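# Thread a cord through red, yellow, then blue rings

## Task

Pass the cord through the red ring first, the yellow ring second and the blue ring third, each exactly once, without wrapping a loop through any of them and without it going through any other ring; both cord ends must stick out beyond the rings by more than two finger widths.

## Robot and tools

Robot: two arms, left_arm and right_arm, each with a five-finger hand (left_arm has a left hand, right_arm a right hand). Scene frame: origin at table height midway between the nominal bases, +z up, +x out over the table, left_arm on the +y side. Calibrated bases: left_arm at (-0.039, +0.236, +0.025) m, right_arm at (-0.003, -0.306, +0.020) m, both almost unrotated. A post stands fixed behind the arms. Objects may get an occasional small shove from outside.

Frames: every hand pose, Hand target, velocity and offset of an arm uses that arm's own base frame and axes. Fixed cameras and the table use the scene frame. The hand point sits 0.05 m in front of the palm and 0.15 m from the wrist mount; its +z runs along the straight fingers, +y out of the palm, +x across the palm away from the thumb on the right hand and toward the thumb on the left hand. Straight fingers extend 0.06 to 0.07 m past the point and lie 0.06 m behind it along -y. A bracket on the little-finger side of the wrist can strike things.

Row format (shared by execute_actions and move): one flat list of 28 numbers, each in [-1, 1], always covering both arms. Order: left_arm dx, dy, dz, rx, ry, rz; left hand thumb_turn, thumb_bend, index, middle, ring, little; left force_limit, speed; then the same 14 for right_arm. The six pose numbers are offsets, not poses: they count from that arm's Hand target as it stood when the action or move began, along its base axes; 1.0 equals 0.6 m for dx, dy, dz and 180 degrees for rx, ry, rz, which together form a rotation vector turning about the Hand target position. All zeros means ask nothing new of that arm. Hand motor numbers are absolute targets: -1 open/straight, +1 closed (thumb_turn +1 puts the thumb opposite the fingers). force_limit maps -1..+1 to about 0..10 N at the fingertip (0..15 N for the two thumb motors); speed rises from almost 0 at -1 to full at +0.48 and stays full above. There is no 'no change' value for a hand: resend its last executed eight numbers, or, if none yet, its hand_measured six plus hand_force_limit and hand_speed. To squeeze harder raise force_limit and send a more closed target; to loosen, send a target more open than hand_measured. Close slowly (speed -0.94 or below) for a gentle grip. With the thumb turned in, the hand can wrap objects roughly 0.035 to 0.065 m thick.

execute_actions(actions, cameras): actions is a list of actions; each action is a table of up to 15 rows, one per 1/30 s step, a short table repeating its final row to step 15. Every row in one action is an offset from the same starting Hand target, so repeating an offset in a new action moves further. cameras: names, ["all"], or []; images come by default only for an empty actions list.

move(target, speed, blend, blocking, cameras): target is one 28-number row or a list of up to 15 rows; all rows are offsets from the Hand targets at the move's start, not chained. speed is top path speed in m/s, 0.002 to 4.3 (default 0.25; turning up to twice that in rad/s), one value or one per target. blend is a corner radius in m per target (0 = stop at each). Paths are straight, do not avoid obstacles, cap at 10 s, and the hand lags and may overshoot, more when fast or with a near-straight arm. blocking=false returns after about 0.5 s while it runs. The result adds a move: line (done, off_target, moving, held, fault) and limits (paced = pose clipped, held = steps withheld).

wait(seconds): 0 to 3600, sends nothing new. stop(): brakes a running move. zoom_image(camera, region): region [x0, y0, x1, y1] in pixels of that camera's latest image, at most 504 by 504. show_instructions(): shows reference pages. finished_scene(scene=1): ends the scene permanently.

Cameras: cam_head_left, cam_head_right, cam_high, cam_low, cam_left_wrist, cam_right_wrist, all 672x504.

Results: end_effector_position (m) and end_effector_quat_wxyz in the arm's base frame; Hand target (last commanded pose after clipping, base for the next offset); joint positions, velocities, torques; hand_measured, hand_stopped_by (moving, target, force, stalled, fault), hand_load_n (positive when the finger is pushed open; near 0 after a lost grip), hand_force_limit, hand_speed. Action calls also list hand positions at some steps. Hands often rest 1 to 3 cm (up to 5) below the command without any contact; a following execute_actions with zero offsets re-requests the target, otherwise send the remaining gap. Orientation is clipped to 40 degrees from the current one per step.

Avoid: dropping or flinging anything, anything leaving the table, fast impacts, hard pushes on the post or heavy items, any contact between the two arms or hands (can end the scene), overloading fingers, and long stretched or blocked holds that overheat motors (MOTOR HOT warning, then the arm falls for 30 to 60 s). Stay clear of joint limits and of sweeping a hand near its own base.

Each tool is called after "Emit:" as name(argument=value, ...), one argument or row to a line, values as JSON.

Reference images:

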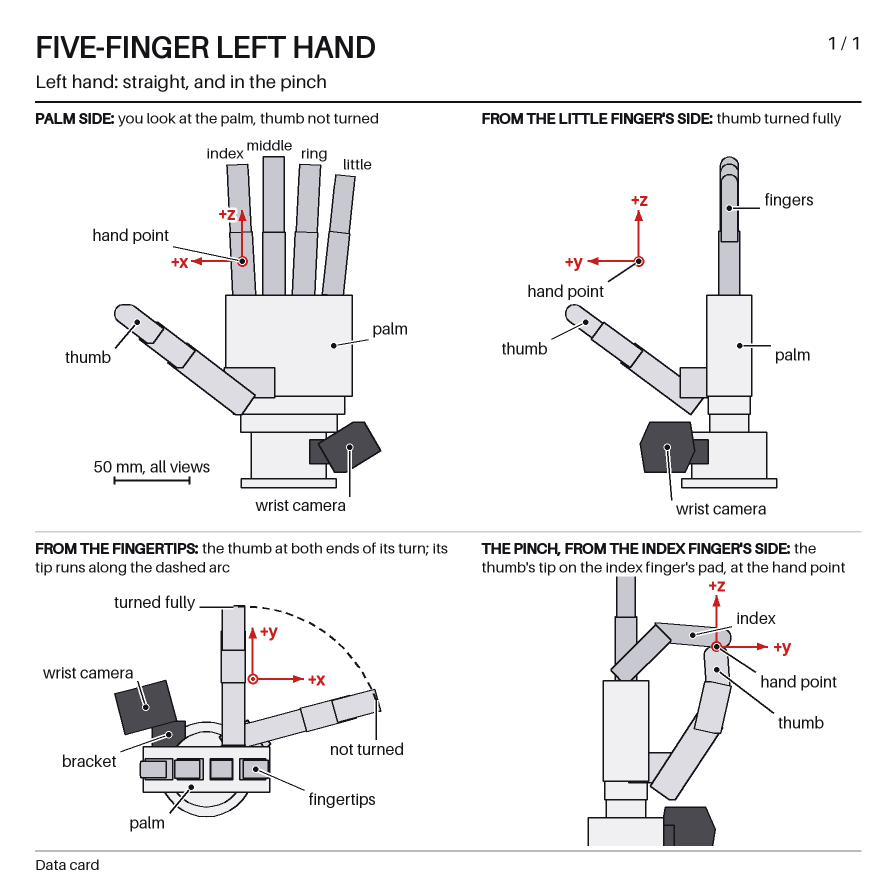

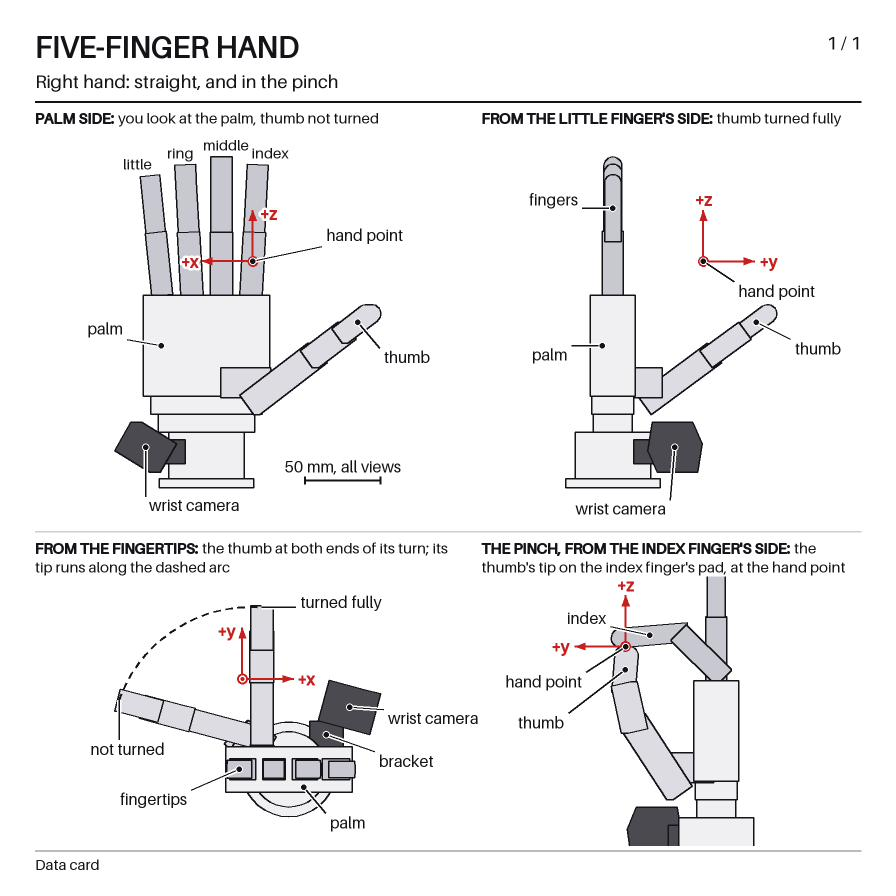

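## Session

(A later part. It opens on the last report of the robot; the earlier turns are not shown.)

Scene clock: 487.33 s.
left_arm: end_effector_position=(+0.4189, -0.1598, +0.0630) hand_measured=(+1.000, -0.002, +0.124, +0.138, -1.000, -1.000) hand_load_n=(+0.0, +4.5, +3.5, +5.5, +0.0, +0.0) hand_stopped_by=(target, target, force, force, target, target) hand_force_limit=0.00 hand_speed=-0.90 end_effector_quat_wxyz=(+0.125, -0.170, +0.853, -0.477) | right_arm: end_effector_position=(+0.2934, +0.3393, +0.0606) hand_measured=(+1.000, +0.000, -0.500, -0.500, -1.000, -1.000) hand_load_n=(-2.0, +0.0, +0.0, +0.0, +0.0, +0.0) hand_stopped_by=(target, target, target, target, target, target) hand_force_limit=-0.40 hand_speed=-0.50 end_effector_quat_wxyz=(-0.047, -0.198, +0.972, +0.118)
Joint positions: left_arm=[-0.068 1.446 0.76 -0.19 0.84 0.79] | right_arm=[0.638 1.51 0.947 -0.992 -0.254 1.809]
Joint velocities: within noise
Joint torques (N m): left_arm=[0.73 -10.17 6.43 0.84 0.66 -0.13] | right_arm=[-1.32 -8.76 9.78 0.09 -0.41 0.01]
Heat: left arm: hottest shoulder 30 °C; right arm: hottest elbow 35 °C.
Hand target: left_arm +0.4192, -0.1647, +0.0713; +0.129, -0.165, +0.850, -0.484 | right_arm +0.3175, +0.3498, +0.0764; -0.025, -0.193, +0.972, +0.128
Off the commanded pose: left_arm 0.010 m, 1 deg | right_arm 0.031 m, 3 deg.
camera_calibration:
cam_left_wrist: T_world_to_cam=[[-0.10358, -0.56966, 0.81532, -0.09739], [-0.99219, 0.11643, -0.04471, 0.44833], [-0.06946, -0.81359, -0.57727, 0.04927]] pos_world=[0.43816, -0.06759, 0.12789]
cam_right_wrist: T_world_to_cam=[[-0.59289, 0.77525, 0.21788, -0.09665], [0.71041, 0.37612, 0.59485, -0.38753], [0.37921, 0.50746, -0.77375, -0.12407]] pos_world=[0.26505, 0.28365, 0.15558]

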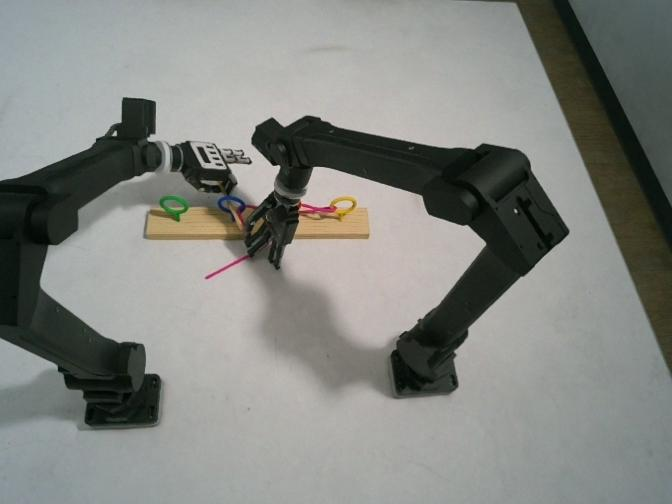

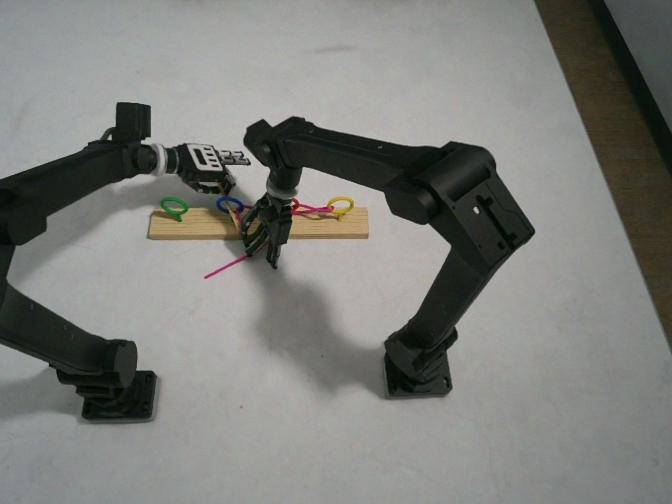

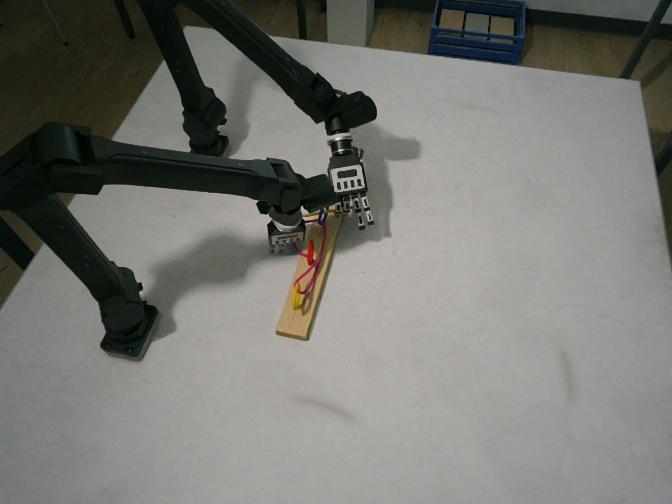

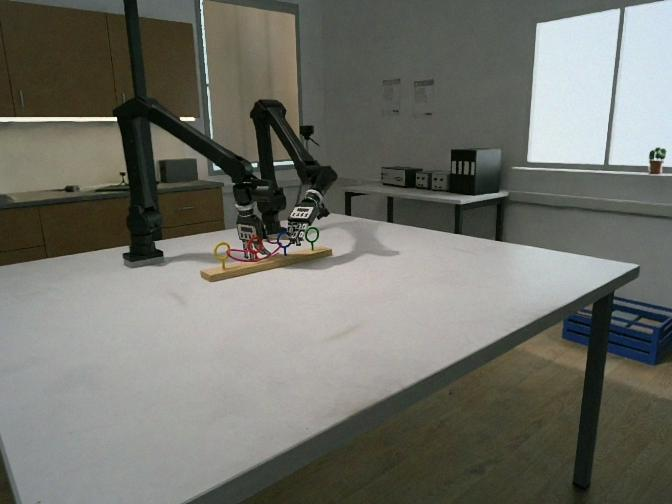

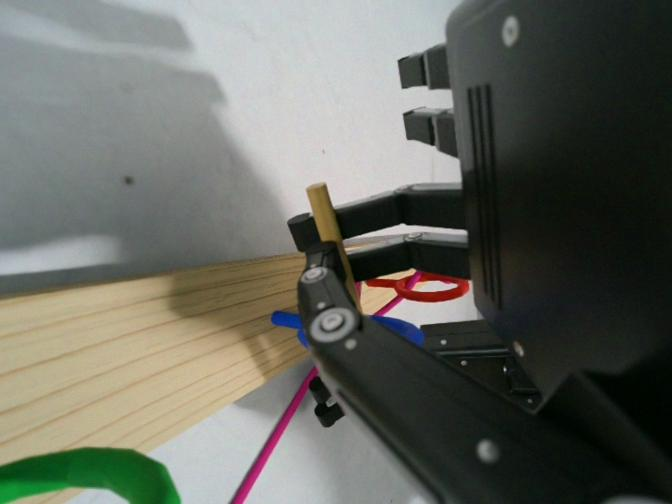

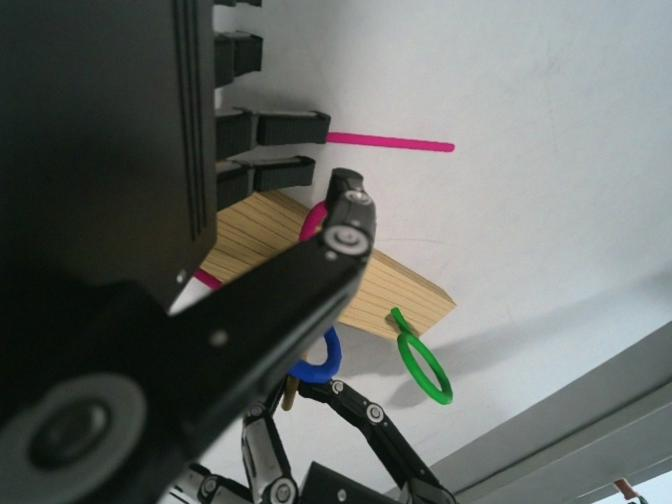

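Emit:
move(
  target=[
    [0,0,0,0,0,0,1,0,0.36,0.36,-1,-1,0.0,-0.9,-0.1,-0.0414,0,0,0,0,1,0,-0.5,-0.5,-1,-1,-0.4,-0.5],
    [0,0,0,0,0,0,1,0,0.36,0.36,-1,-1,0.0,-0.9,-0.13,-0.054,0.042,0,0,0,1,0,-0.5,-0.5,-1,-1,-0.4,-0.5],
  ],
  speed=0.06,
  blend=0.01,
  cameras=["cam_right_wrist","cam_left_wrist","cam_head_left","cam_low"],
)

Scene clock: 502.93 s.
left_arm: end_effector_position=(+0.4189, -0.1601, +0.0638) hand_measured=(+1.000, -0.002, +0.124, +0.138, -1.000, -1.000) hand_load_n=(+0.0, +4.5, +3.0, +5.5, +0.0, +0.0) hand_stopped_by=(target, target, force, force, target, target) hand_force_limit=0.00 hand_speed=-0.90 end_effector_quat_wxyz=(+0.126, -0.169, +0.853, -0.478) | right_arm: end_effector_position=(+0.2449, +0.3189, +0.1030) hand_measured=(+1.000, +0.000, -0.500, -0.500, -1.000, -1.000) hand_load_n=(+0.0, +0.0, +0.0, +0.0, +0.0, +0.0) hand_stopped_by=(target, target, target, target, target, target) hand_force_limit=-0.40 hand_speed=-0.50 end_effector_quat_wxyz=(-0.021, -0.194, +0.972, +0.132)
Joint positions: left_arm=[-0.068 1.445 0.76 -0.19 0.842 0.79] | right_arm=[0.676 1.279 0.833 -1.039 -0.254 1.864]
Joint torques (N m): left_arm=[0.79 -10.05 6.42 0.83 0.6 -0.13] | right_arm=[0.03 -7.53 6.04 -0.2 -0.25 0.07]
Heat: left arm: hottest shoulder 30 °C; right arm: hottest elbow 35 °C.
Hand target: left_arm +0.4193, -0.1647, +0.0715; +0.129, -0.165, +0.850, -0.484 | right_arm +0.2394, +0.3174, +0.1016; -0.025, -0.193, +0.972, +0.128
Off the commanded pose: left_arm 0.009 m, 1 deg | right_arm 0.006 m, 1 deg.
move: done
cam_left_wrist: T_world_to_cam=[[-0.10569, -0.56821, 0.81607, -0.09723], [-0.99197, 0.11756, -0.04661, 0.44861], [-0.06945, -0.81444, -0.57607, 0.04935]] pos_world=[0.43816, -0.06779, 0.12869]
cam_right_wrist: T_world_to_cam=[[-0.59037, 0.77646, 0.22039, -0.11999], [0.68954, 0.34328, 0.63773, -0.35948], [0.41952, 0.52846, -0.73806, -0.0828]] pos_world=[0.21177, 0.26033, 0.19458]
Images, in order (width x height): cam_head_left 672x504, cam_low 672x504, cam_left_wrist 672x504, cam_right_wrist 672x504.

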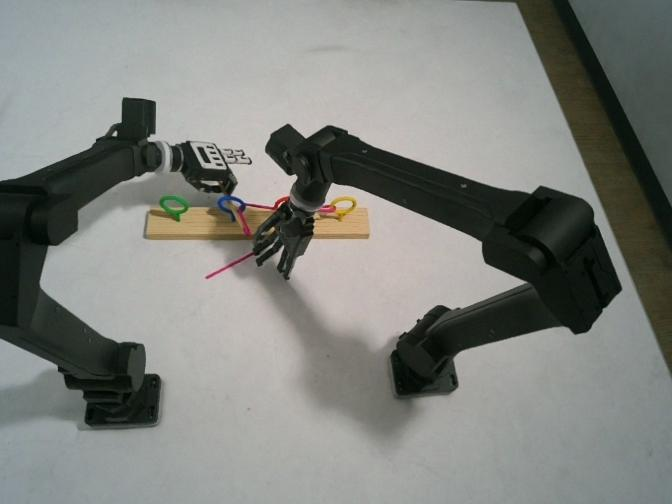

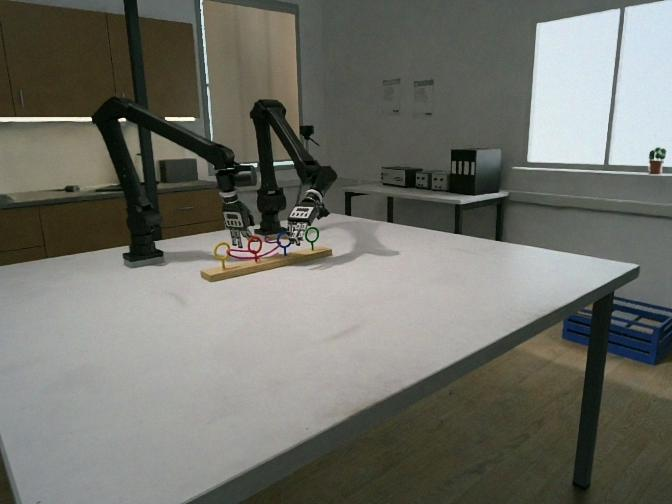

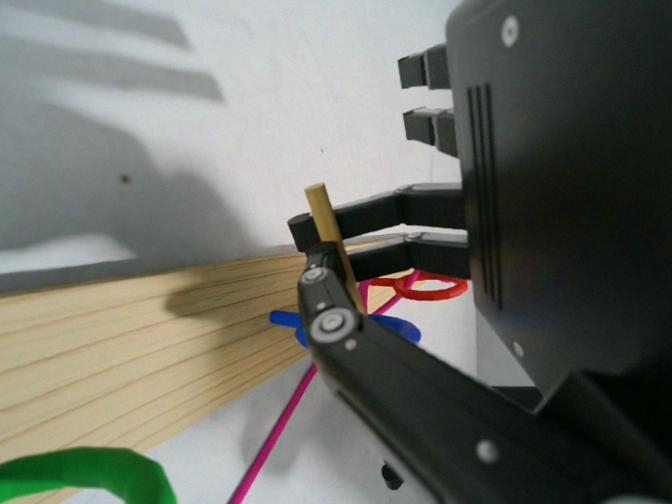

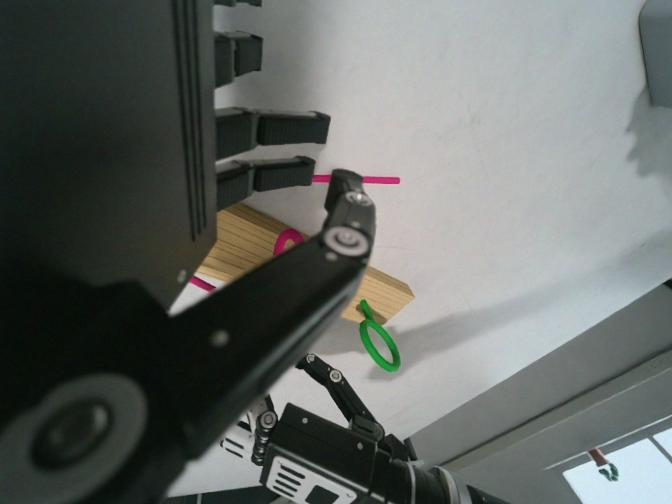

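Emit:
zoom_image(
  camera="cam_right_wrist",
  region=[180, 120, 440, 380],
)

Emit:
zoom_image(
  camera="cam_head_left",
  region=[190, 150, 330, 290],
)

Emit:
zoom_image(
  camera="cam_low",
  region=[200, 190, 330, 290],
)

Scaled by 1.938 from the camera's image (finer frame: 960x720).

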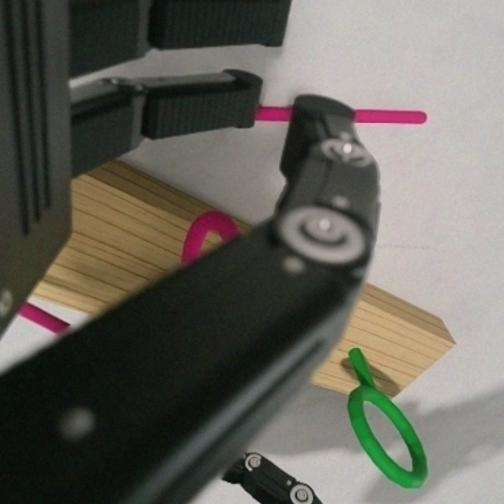

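Scaled by 3.600 from the camera's image (finer frame: 960x720).

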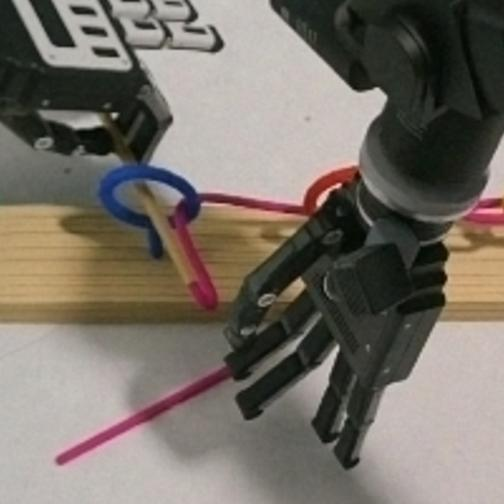

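Scaled by 3.877 from the camera's image (finer frame: 960x720).

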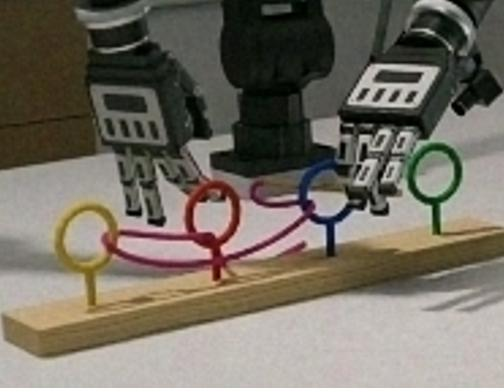

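Emit:
move(
  target=[0,0,0,0,0,0,1,0,0.36,0.36,-1,-1,0.0,-0.9,0.101,0.0393,-0.016,0,0,0,1,0,-0.5,-0.5,-1,-1,-0.4,-0.5],
  speed=0.06,
  cameras=["cam_right_wrist","cam_head_left","cam_low"],
)

Emit:
zoom_image(
  camera="cam_right_wrist",
  region=[220, 60, 480, 320],
)

Emit:
zoom_image(
  camera="cam_head_left",
  region=[190, 150, 330, 290],
)

Scene clock: 512.27 s.
left_arm: end_effector_position=(+0.4189, -0.1601, +0.0638) hand_measured=(+1.000, -0.002, +0.124, +0.138, -1.000, -1.000) hand_load_n=(+0.0, +4.5, +3.0, +5.5, +0.0, +0.0) hand_stopped_by=(target, target, force, force, target, target) hand_force_limit=0.00 hand_speed=-0.90 end_effector_quat_wxyz=(+0.126, -0.169, +0.853, -0.478) | right_arm: end_effector_position=(+0.2815, +0.3310, +0.0787) hand_measured=(+1.000, +0.000, -0.500, -0.500, -1.000, -1.000) hand_load_n=(+0.0, +0.0, +0.0, +0.0, +0.0, +0.0) hand_stopped_by=(target, target, target, target, target, target) hand_force_limit=-0.40 hand_speed=-0.50 end_effector_quat_wxyz=(-0.045, -0.190, +0.973, +0.119)
Joint positions: left_arm=[-0.068 1.445 0.76 -0.19 0.842 0.79] | right_arm=[0.641 1.442 0.928 -1.036 -0.254 1.828]
Joint torques (N m): left_arm=[0.91 -9.99 6.43 0.83 0.6 -0.14] | right_arm=[-0.73 -8.23 9.33 0.31 -0.38 -0.08]
Heat: left arm: hottest shoulder 30 °C; right arm: hottest elbow 35 °C.
Hand target: left_arm +0.4193, -0.1647, +0.0715; +0.129, -0.165, +0.850, -0.484 | right_arm +0.3000, +0.3411, +0.0920; -0.025, -0.193, +0.972, +0.128
Off the commanded pose: left_arm 0.009 m, 1 deg | right_arm 0.025 m, 3 deg.
move: off_target (right_arm)
cam_right_wrist: T_world_to_cam=[[-0.5807, 0.78446, 0.21774, -0.10759], [0.71598, 0.36479, 0.59524, -0.38451], [0.38751, 0.50155, -0.77349, -0.10178]] pos_world=[0.25226, 0.27572, 0.17358]
Images, in order (width x height): cam_head_left 672x504, cam_low 672x504, cam_right_wrist 672x504.

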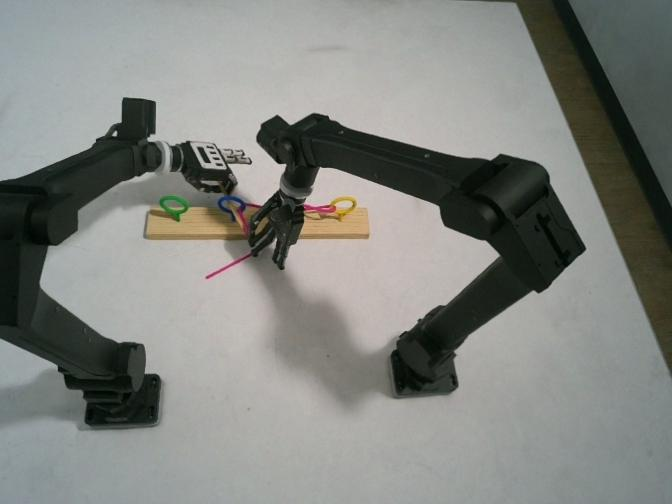

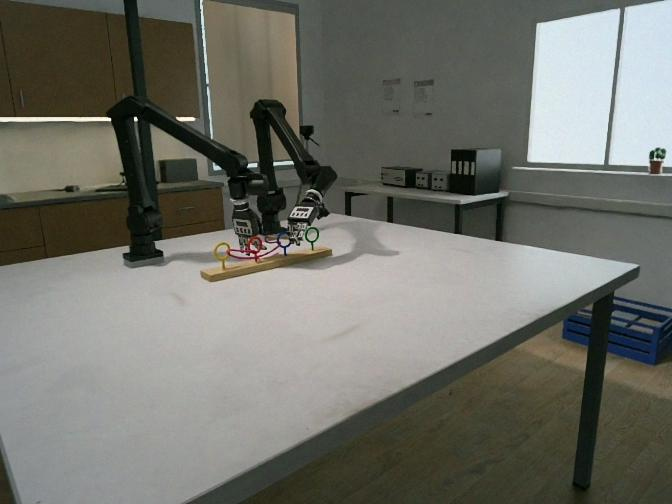

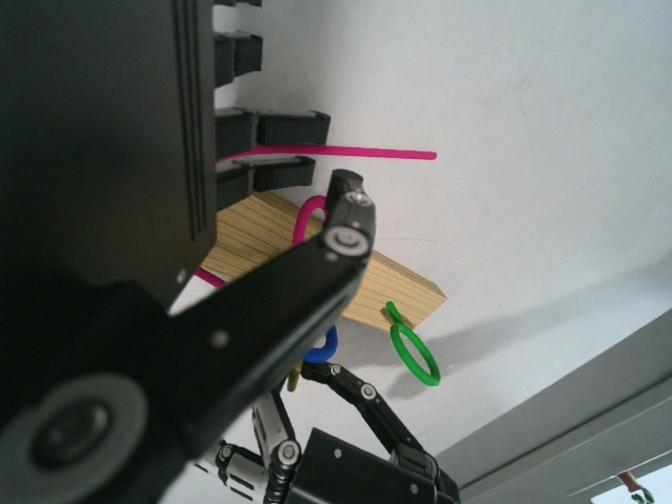

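Scaled by 1.938 from the camera's image (finer frame: 960x720).

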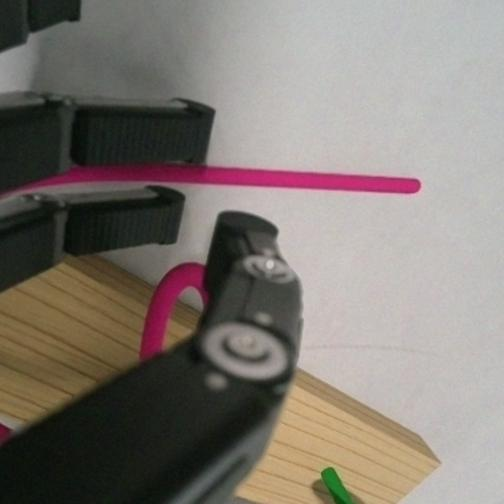

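Scaled by 3.600 from the camera's image (finer frame: 960x720).

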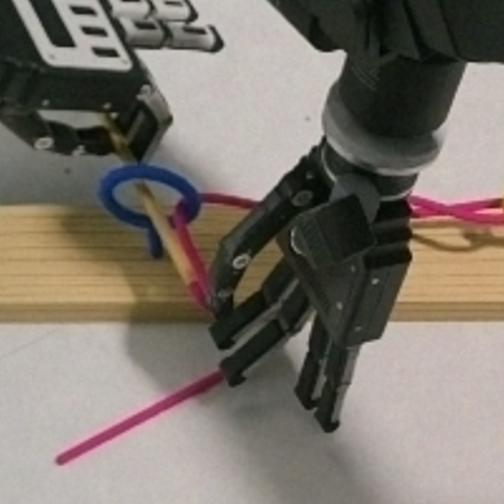

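Emit:
zoom_image(
  camera="cam_head_left",
  region=[220, 190, 280, 260],
)

Emit:
zoom_image(
  camera="cam_low",
  region=[220, 200, 310, 270],
)

Scaled by 7.200 from the camera's image (finer frame: 960x720).

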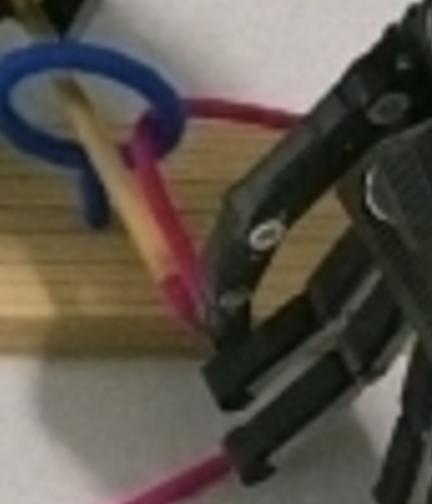

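Scaled by 5.600 from the camera's image (finer frame: 960x720).

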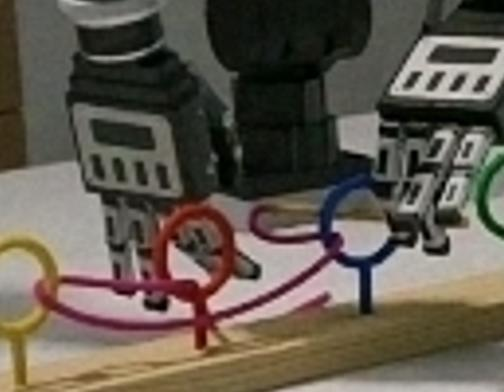

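Emit:
move(
  target=[0,0,0,0,0,0,1,0,0.36,0.36,-1,-1,0.0,-0.9,0.0417,0.0175,0.003,0,0,0,1,0,-0.5,-0.5,-1,-1,-0.4,-0.5],
  speed=0.05,
  cameras=["cam_right_wrist","cam_head_left","cam_low"],
)

Emit:
zoom_image(
  camera="cam_right_wrist",
  region=[220, 60, 480, 320],
)

Emit:
zoom_image(
  camera="cam_head_left",
  region=[220, 190, 280, 260],
)

Emit:
zoom_image(
  camera="cam_low",
  region=[220, 200, 310, 270],
)

Scene clock: 522.30 s.
left_arm: end_effector_position=(+0.4189, -0.1601, +0.0638) hand_measured=(+1.000, -0.002, +0.124, +0.138, -1.000, -1.000) hand_load_n=(+0.0, +4.0, +3.5, +5.5, +0.0, +0.0) hand_stopped_by=(target, target, force, force, target, target) hand_force_limit=0.00 hand_speed=-0.90 end_effector_quat_wxyz=(+0.126, -0.169, +0.853, -0.478) | right_arm: end_effector_position=(+0.3095, +0.3444, +0.0819) hand_measured=(+1.000, +0.000, -0.500, -0.500, -1.000, -1.000) hand_load_n=(+0.0, +0.0, +0.0, +0.0, +0.0, +0.0) hand_stopped_by=(target, target, target, target, target, target) hand_force_limit=-0.40 hand_speed=-0.50 end_effector_quat_wxyz=(-0.038, -0.192, +0.973, +0.122)
Joint positions: left_arm=[-0.068 1.445 0.76 -0.19 0.842 0.79] | right_arm=[0.626 1.505 1.004 -1.036 -0.254 1.813]
Joint torques (N m): left_arm=[0.73 -9.99 6.41 0.83 0.6 -0.13] | right_arm=[-0.91 -9.35 9.4 -0.21 -0.48 -0.11]
Heat: left arm: hottest shoulder 29 °C; right arm: hottest elbow 37 °C.
Hand target: left_arm +0.4193, -0.1647, +0.0715; +0.129, -0.165, +0.850, -0.484 | right_arm +0.3251, +0.3515, +0.0938; -0.025, -0.193, +0.972, +0.128
Off the commanded pose: left_arm 0.009 m, 1 deg | right_arm 0.021 m, 2 deg.
move: off_target (right_arm)
cam_right_wrist: T_world_to_cam=[[-0.5839, 0.7822, 0.21733, -0.10071], [0.70758, 0.3591, 0.60859, -0.40796], [0.39799, 0.50913, -0.76314, -0.12364]] pos_world=[0.27907, 0.28822, 0.17581]
Images, in order (width x height): cam_head_left 672x504, cam_low 672x504, cam_right_wrist 672x504.

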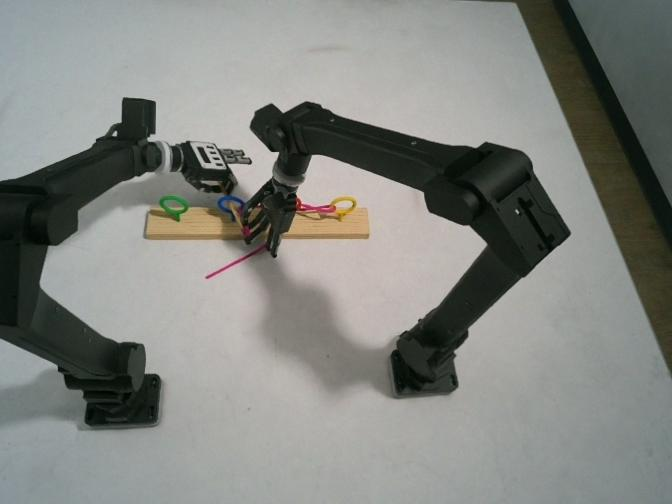

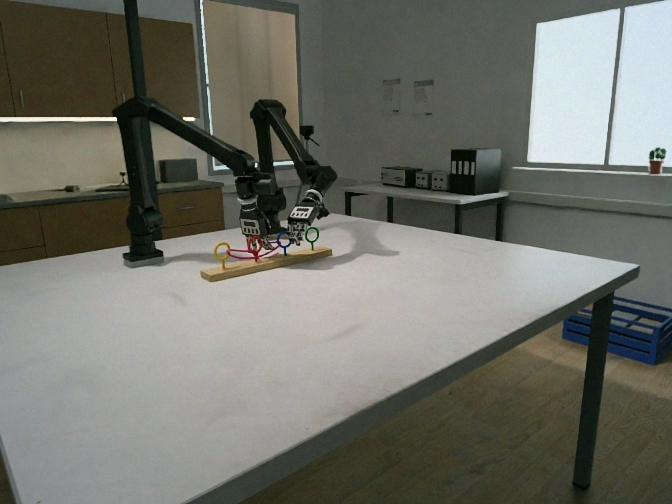

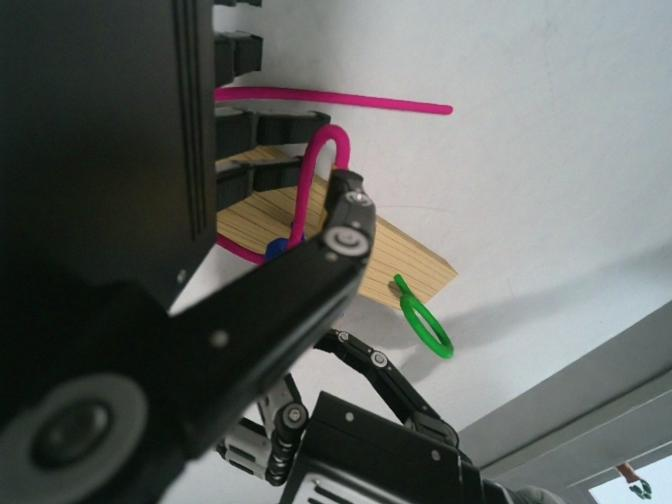

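Scaled by 1.938 from the camera's image (finer frame: 960x720).

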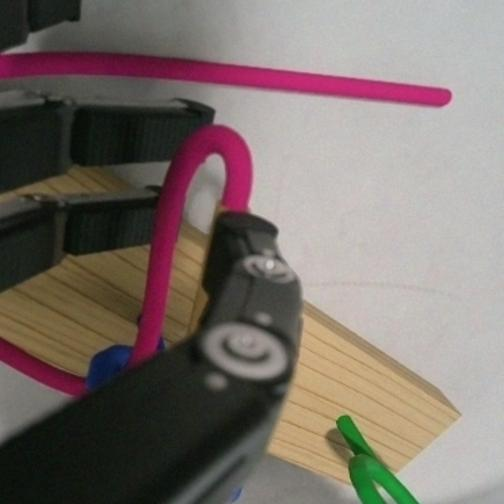

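Scaled by 7.200 from the camera's image (finer frame: 960x720).

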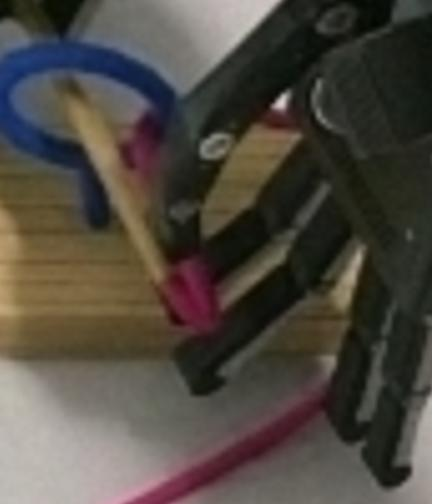

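Scaled by 5.600 from the camera's image (finer frame: 960x720).

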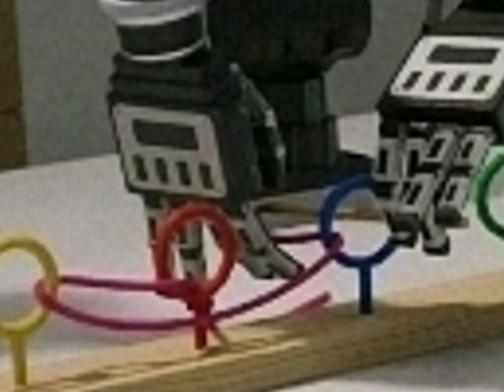

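Emit:
move(
  target=[0,0,0,0,0,0,1,0,0.36,0.36,-1,-1,0.0,-0.9,0.04,0.0167,-0.009,0,0,0,1,0,-0.5,-0.5,-1,-1,-0.4,-0.5],
  speed=0.05,
  cameras=["cam_right_wrist","cam_head_left","cam_high"],
)

Emit:
zoom_image(
  camera="cam_right_wrist",
  region=[220, 60, 480, 320],
)

Emit:
zoom_image(
  camera="cam_head_left",
  region=[220, 190, 280, 260],
)

Emit:
zoom_image(
  camera="cam_high",
  region=[240, 120, 400, 260],
)

Scene clock: 526.10 s.
left_arm: end_effector_position=(+0.4189, -0.1601, +0.0638) hand_measured=(+1.000, -0.002, +0.124, +0.138, -1.000, -1.000) hand_load_n=(+0.0, +4.5, +3.5, +5.5, +0.0, +0.0) hand_stopped_by=(target, target, force, force, target, target) hand_force_limit=0.00 hand_speed=-0.90 end_effector_quat_wxyz=(+0.126, -0.169, +0.853, -0.478) | right_arm: end_effector_position=(+0.3331, +0.3545, +0.0763) hand_measured=(+1.000, +0.000, -0.500, -0.500, -1.000, -1.000) hand_load_n=(+0.5, +0.0, +0.0, +0.0, +0.0, +0.0) hand_stopped_by=(target, target, target, target, target, target) hand_force_limit=-0.40 hand_speed=-0.50 end_effector_quat_wxyz=(-0.038, -0.192, +0.973, +0.121)
Joint positions: left_arm=[-0.068 1.445 0.76 -0.19 0.842 0.79] | right_arm=[0.613 1.575 1.069 -1.036 -0.254 1.799]
Joint torques (N m): left_arm=[0.79 -10.11 6.39 0.84 0.6 -0.13] | right_arm=[-1.08 -10.4 9.26 -0.17 -0.49 -0.09]
Heat: left arm: hottest shoulder 29 °C; right arm: hottest elbow 37 °C.
Hand target: left_arm +0.4193, -0.1647, +0.0715; +0.129, -0.165, +0.850, -0.484 | right_arm +0.3490, +0.3615, +0.0884; -0.025, -0.193, +0.972, +0.128
Off the commanded pose: left_arm 0.009 m, 1 deg | right_arm 0.021 m, 2 deg.
move: off_target (right_arm)
cam_right_wrist: T_world_to_cam=[[-0.58398, 0.78226, 0.21685, -0.09364], [0.70784, 0.35995, 0.60777, -0.42523], [0.39739, 0.50843, -0.76393, -0.14182]] pos_world=[0.30267, 0.29842, 0.17041]
Images, in order (width x height): cam_head_left 672x504, cam_high 672x504, cam_right_wrist 672x504.

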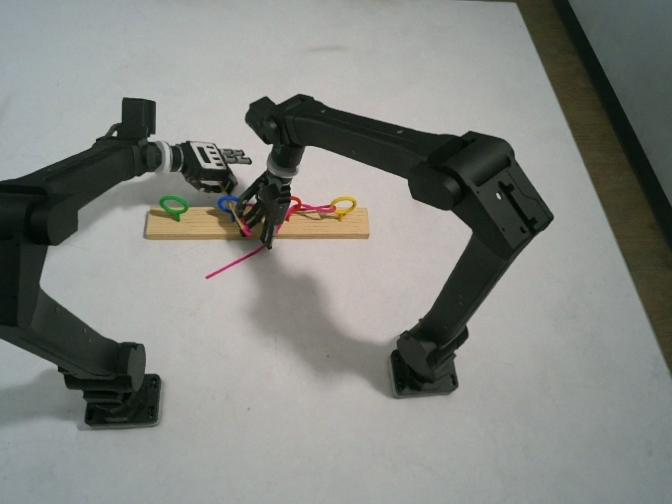

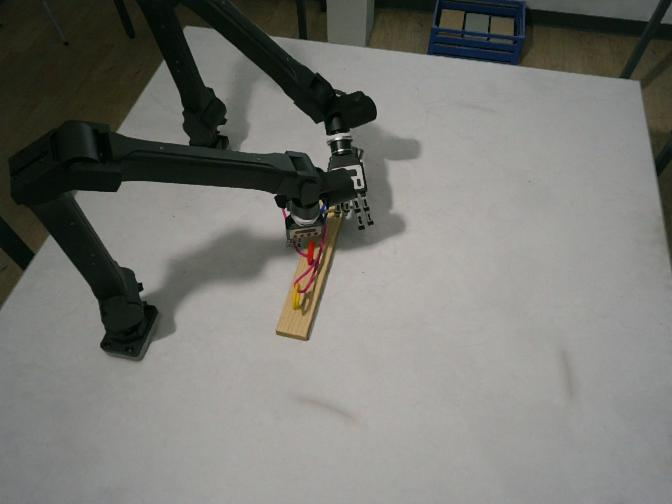

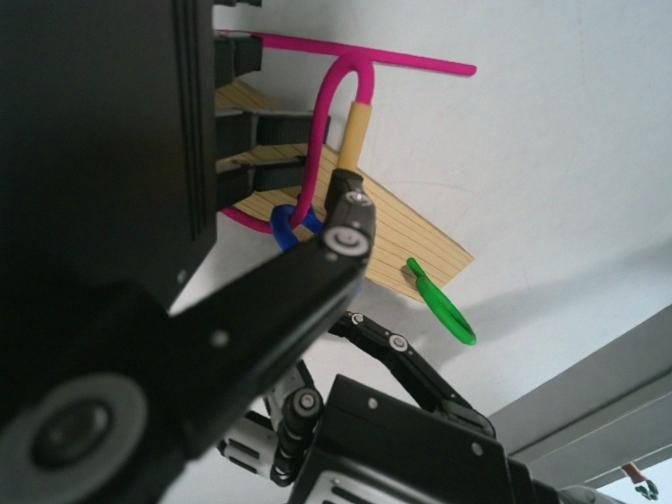

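Scaled by 1.938 from the camera's image (finer frame: 960x720).

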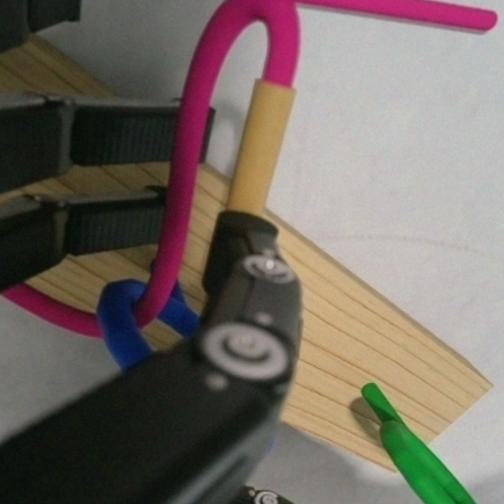

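Scaled by 7.200 from the camera's image (finer frame: 960x720).

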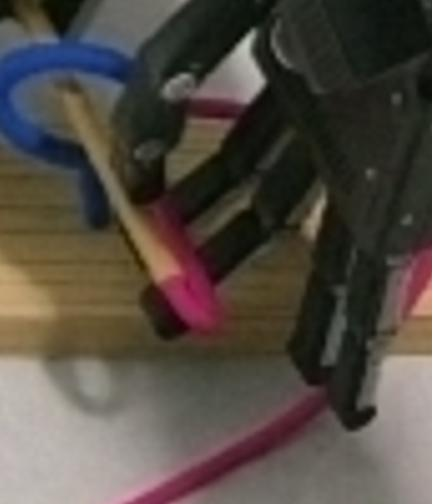

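Scaled by 3.150 from the camera's image (finer frame: 960x720).

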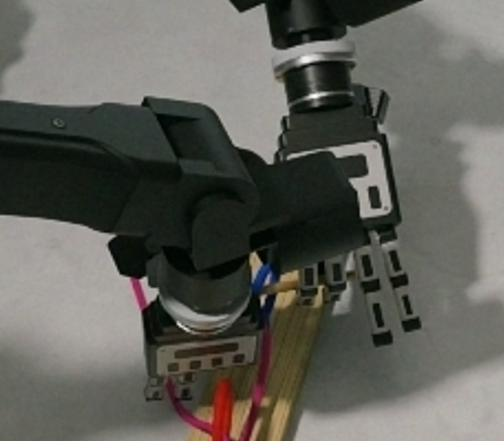

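Emit:
move(
  target=[0,0,0,0,0,0,1,0,0.36,0.36,-1,-1,0.0,-0.9,0,0,0,0,0,0,1,0,0.3,0.3,-1,-1,-0.4,-0.85],
  speed=0.05,
  cameras=["cam_right_wrist","cam_left_wrist","cam_head_left"],
)

Emit:
zoom_image(
  camera="cam_right_wrist",
  region=[220, 60, 480, 320],
)

Emit:
zoom_image(
  camera="cam_head_left",
  region=[220, 190, 280, 260],
)

Scene clock: 540.87 s.
left_arm: end_effector_position=(+0.4187, -0.1603, +0.0640) hand_measured=(+1.000, -0.002, +0.126, +0.138, -1.000, -1.000) hand_load_n=(+0.0, +5.0, +2.0, +5.5, +0.0, -0.5) hand_stopped_by=(target, target, force, force, target, target) hand_force_limit=0.00 hand_speed=-0.90 end_effector_quat_wxyz=(+0.125, -0.169, +0.852, -0.479) | right_arm: end_effector_position=(+0.3329, +0.3545, +0.0762) hand_measured=(+1.000, +0.000, +0.096, +0.096, -1.000, -1.000) hand_load_n=(+0.0, +0.0, +3.5, +4.5, +0.0, +0.0) hand_stopped_by=(target, target, force, force, target, target) hand_force_limit=-0.40 hand_speed=-0.85 end_effector_quat_wxyz=(-0.038, -0.192, +0.973, +0.121)
Joint positions: left_arm=[-0.068 1.445 0.76 -0.19 0.843 0.788] | right_arm=[0.613 1.575 1.069 -1.036 -0.254 1.797]
Joint torques (N m): left_arm=[0.73 -9.93 6.41 0.83 0.56 -0.11] | right_arm=[-0.91 -10.4 9.42 -0.21 -0.5 -0.07]
Heat: left arm: hottest shoulder 29 °C; right arm: hottest elbow 37 °C.
Hand target: left_arm +0.4193, -0.1647, +0.0714; +0.129, -0.165, +0.850, -0.484 | right_arm +0.3490, +0.3616, +0.0884; -0.025, -0.194, +0.972, +0.128
Off the commanded pose: left_arm 0.009 m, 1 deg | right_arm 0.021 m, 2 deg.
move: done
cam_left_wrist: T_world_to_cam=[[-0.10435, -0.56693, 0.81713, -0.09799], [-0.99206, 0.11729, -0.04531, 0.44839], [-0.07015, -0.81537, -0.57467, 0.04924]] pos_world=[0.43806, -0.06799, 0.12869]
cam_right_wrist: T_world_to_cam=[[-0.58517, 0.78137, 0.21686, -0.0929], [0.70731, 0.36103, 0.60776, -0.42523], [0.39659, 0.50903, -0.76394, -0.14186]] pos_world=[0.30266, 0.29832, 0.17021]
Images, in order (width x height): cam_head_left 672x504, cam_left_wrist 672x504, cam_right_wrist 672x504.

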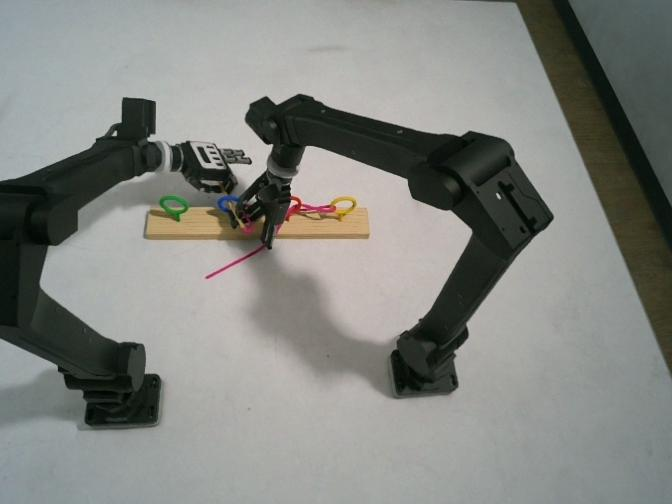

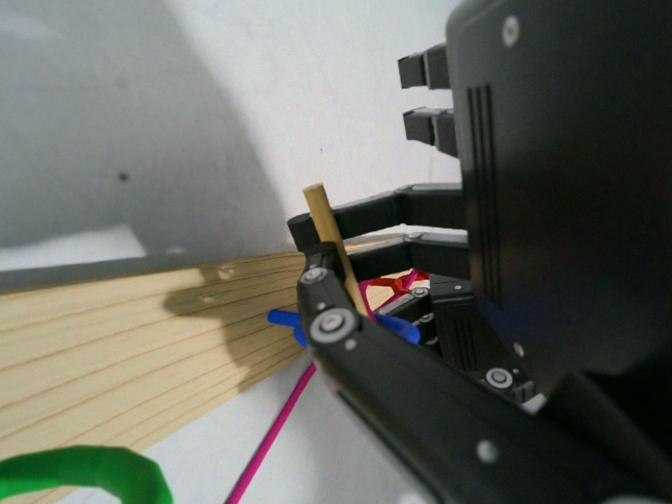

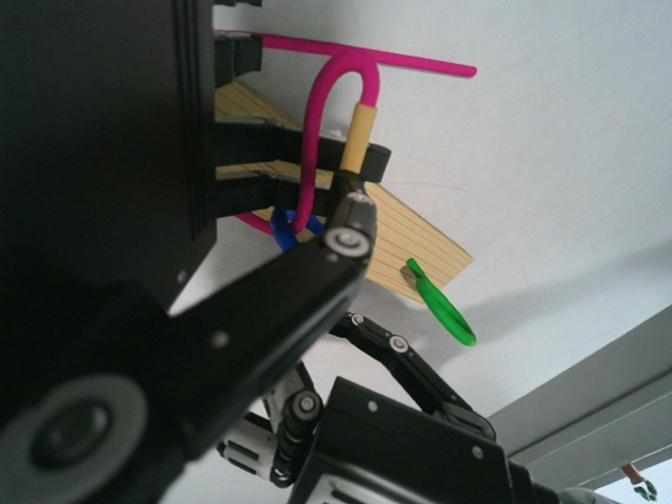

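Scaled by 1.938 from the camera's image (finer frame: 960x720).

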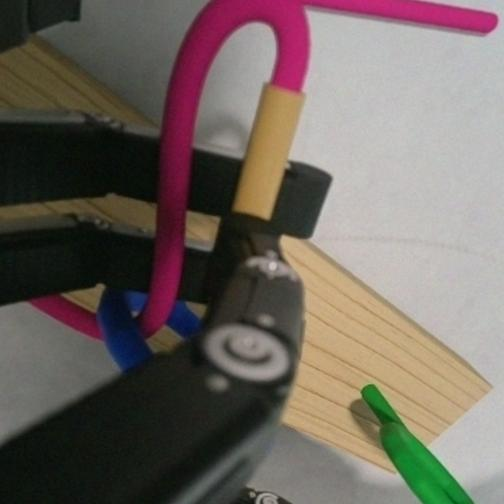

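Scaled by 7.200 from the camera's image (finer frame: 960x720).

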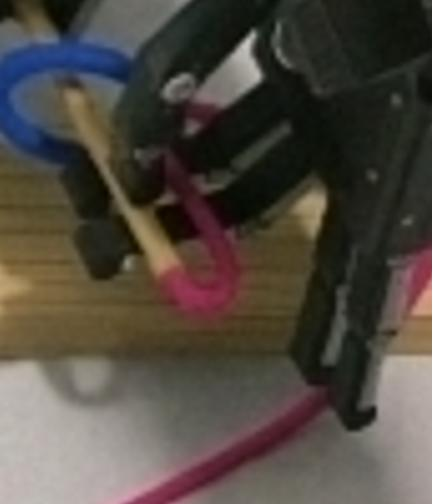

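Emit:
move(
  target=[0,0,0,0,0,0,1,0,0.36,0.36,-1,-1,0.0,-0.9,0,0,0,0,0,0,1,0,0.35,0.35,-1,-1,0.0,-0.9],
  speed=0.05,
)

Scene clock: 542.13 s.
left_arm: end_effector_position=(+0.4187, -0.1603, +0.0640) hand_measured=(+1.000, -0.002, +0.126, +0.138, -1.000, -1.000) hand_load_n=(+0.0, +4.0, +1.0, +4.0, -0.5, +0.0) hand_stopped_by=(target, target, force, force, target, target) hand_force_limit=0.00 hand_speed=-0.90 end_effector_quat_wxyz=(+0.125, -0.169, +0.852, -0.479) | right_arm: end_effector_position=(+0.3335, +0.3535, +0.0759) hand_measured=(+1.000, +0.000, +0.122, +0.102, -1.000, -1.000) hand_load_n=(+0.0, +1.5, +5.5, +3.5, +0.0, +0.0) hand_stopped_by=(target, target, force, force, target, target) hand_force_limit=0.00 hand_speed=-0.90 end_effector_quat_wxyz=(-0.039, -0.191, +0.973, +0.121)
Joint positions: left_arm=[-0.068 1.445 0.76 -0.19 0.843 0.788] | right_arm=[0.611 1.575 1.069 -1.037 -0.253 1.797]
Joint torques (N m): left_arm=[0.73 -9.99 6.42 0.85 0.56 -0.12] | right_arm=[-0.67 -10.4 9.4 -0.23 -0.51 -0.08]
Heat: left arm: hottest shoulder 29 °C; right arm: hottest elbow 37 °C.
Hand target: left_arm +0.4193, -0.1647, +0.0714; +0.129, -0.165, +0.850, -0.484 | right_arm +0.3490, +0.3616, +0.0883; -0.025, -0.193, +0.972, +0.128
Off the commanded pose: left_arm 0.009 m, 1 deg | right_arm 0.022 m, 2 deg.
move: done

Emit:
move(
  target=[0,0,0,0,0,0,1,0,-0.3,-0.3,-1,-1,0.0,-0.7,0,0,0,0,0,0,1,0,0.35,0.35,-1,-1,0.0,-0.9],
  speed=0.05,
  cameras=["cam_right_wrist","cam_left_wrist"],
)

Scene clock: 544.00 s.
left_arm: end_effector_position=(+0.4187, -0.1603, +0.0640) hand_measured=(+1.000, +0.000, -0.300, -0.300, -1.000, -1.000) hand_load_n=(+0.0, +0.5, +0.0, +0.0, +0.0, -0.5) hand_stopped_by=(target, target, target, target, target, target) hand_force_limit=0.00 hand_speed=-0.70 end_effector_quat_wxyz=(+0.125, -0.169, +0.852, -0.479) | right_arm: end_effector_position=(+0.3338, +0.3532, +0.0759) hand_measured=(+1.000, +0.000, +0.122, +0.102, -1.000, -1.000) hand_load_n=(-0.5, +2.5, +4.5, +4.0, +0.0, +0.0) hand_stopped_by=(target, target, force, force, target, target) hand_force_limit=0.00 hand_speed=-0.90 end_effector_quat_wxyz=(-0.039, -0.191, +0.973, +0.121)
Joint positions: left_arm=[-0.068 1.445 0.76 -0.19 0.843 0.788] | right_arm=[0.61 1.575 1.069 -1.037 -0.253 1.797]
Joint torques (N m): left_arm=[0.79 -9.99 6.42 0.81 0.56 -0.11] | right_arm=[-0.97 -10.29 9.42 -0.09 -0.52 -0.06]
Heat: left arm: hottest shoulder 29 °C; right arm: hottest elbow 37 °C.
Hand target: left_arm +0.4193, -0.1647, +0.0714; +0.129, -0.165, +0.850, -0.484 | right_arm +0.3490, +0.3616, +0.0883; -0.025, -0.193, +0.972, +0.128
Off the commanded pose: left_arm 0.009 m, 1 deg | right_arm 0.021 m, 2 deg.
move: done
cam_left_wrist: T_world_to_cam=[[-0.10435, -0.56693, 0.81713, -0.09799], [-0.99206, 0.11729, -0.04531, 0.44839], [-0.07015, -0.81537, -0.57467, 0.04924]] pos_world=[0.43806, -0.06799, 0.12869]
cam_right_wrist: T_world_to_cam=[[-0.58281, 0.78325, 0.21647, -0.09287], [0.70887, 0.3598, 0.60666, -0.42516], [0.39728, 0.50702, -0.76492, -0.14122]] pos_world=[0.30337, 0.29732, 0.17001]
Images, in order (width x height): cam_left_wrist 672x504, cam_right_wrist 672x504.

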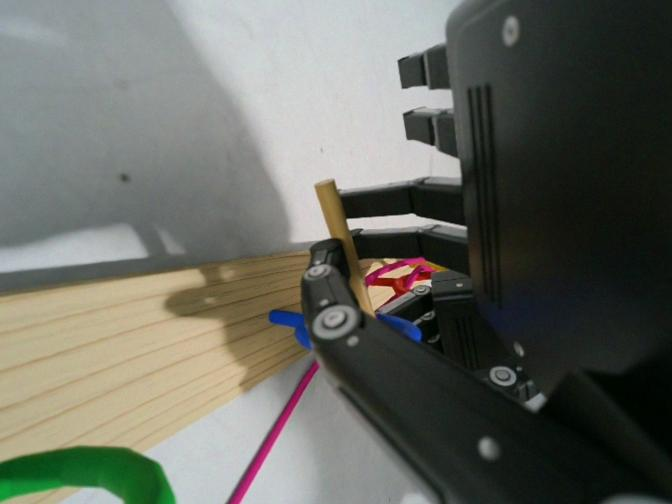

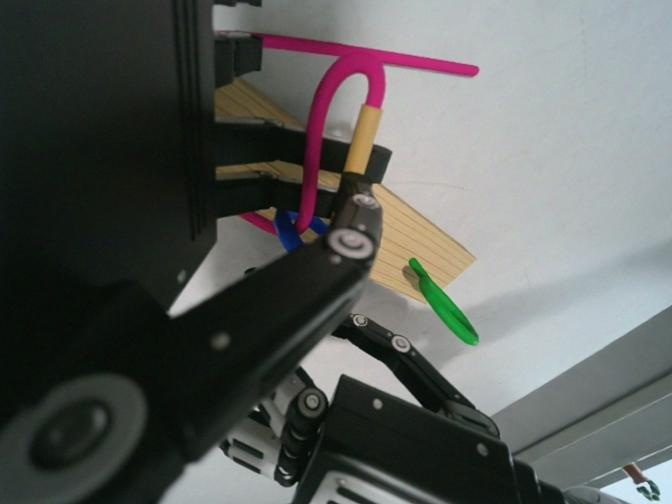

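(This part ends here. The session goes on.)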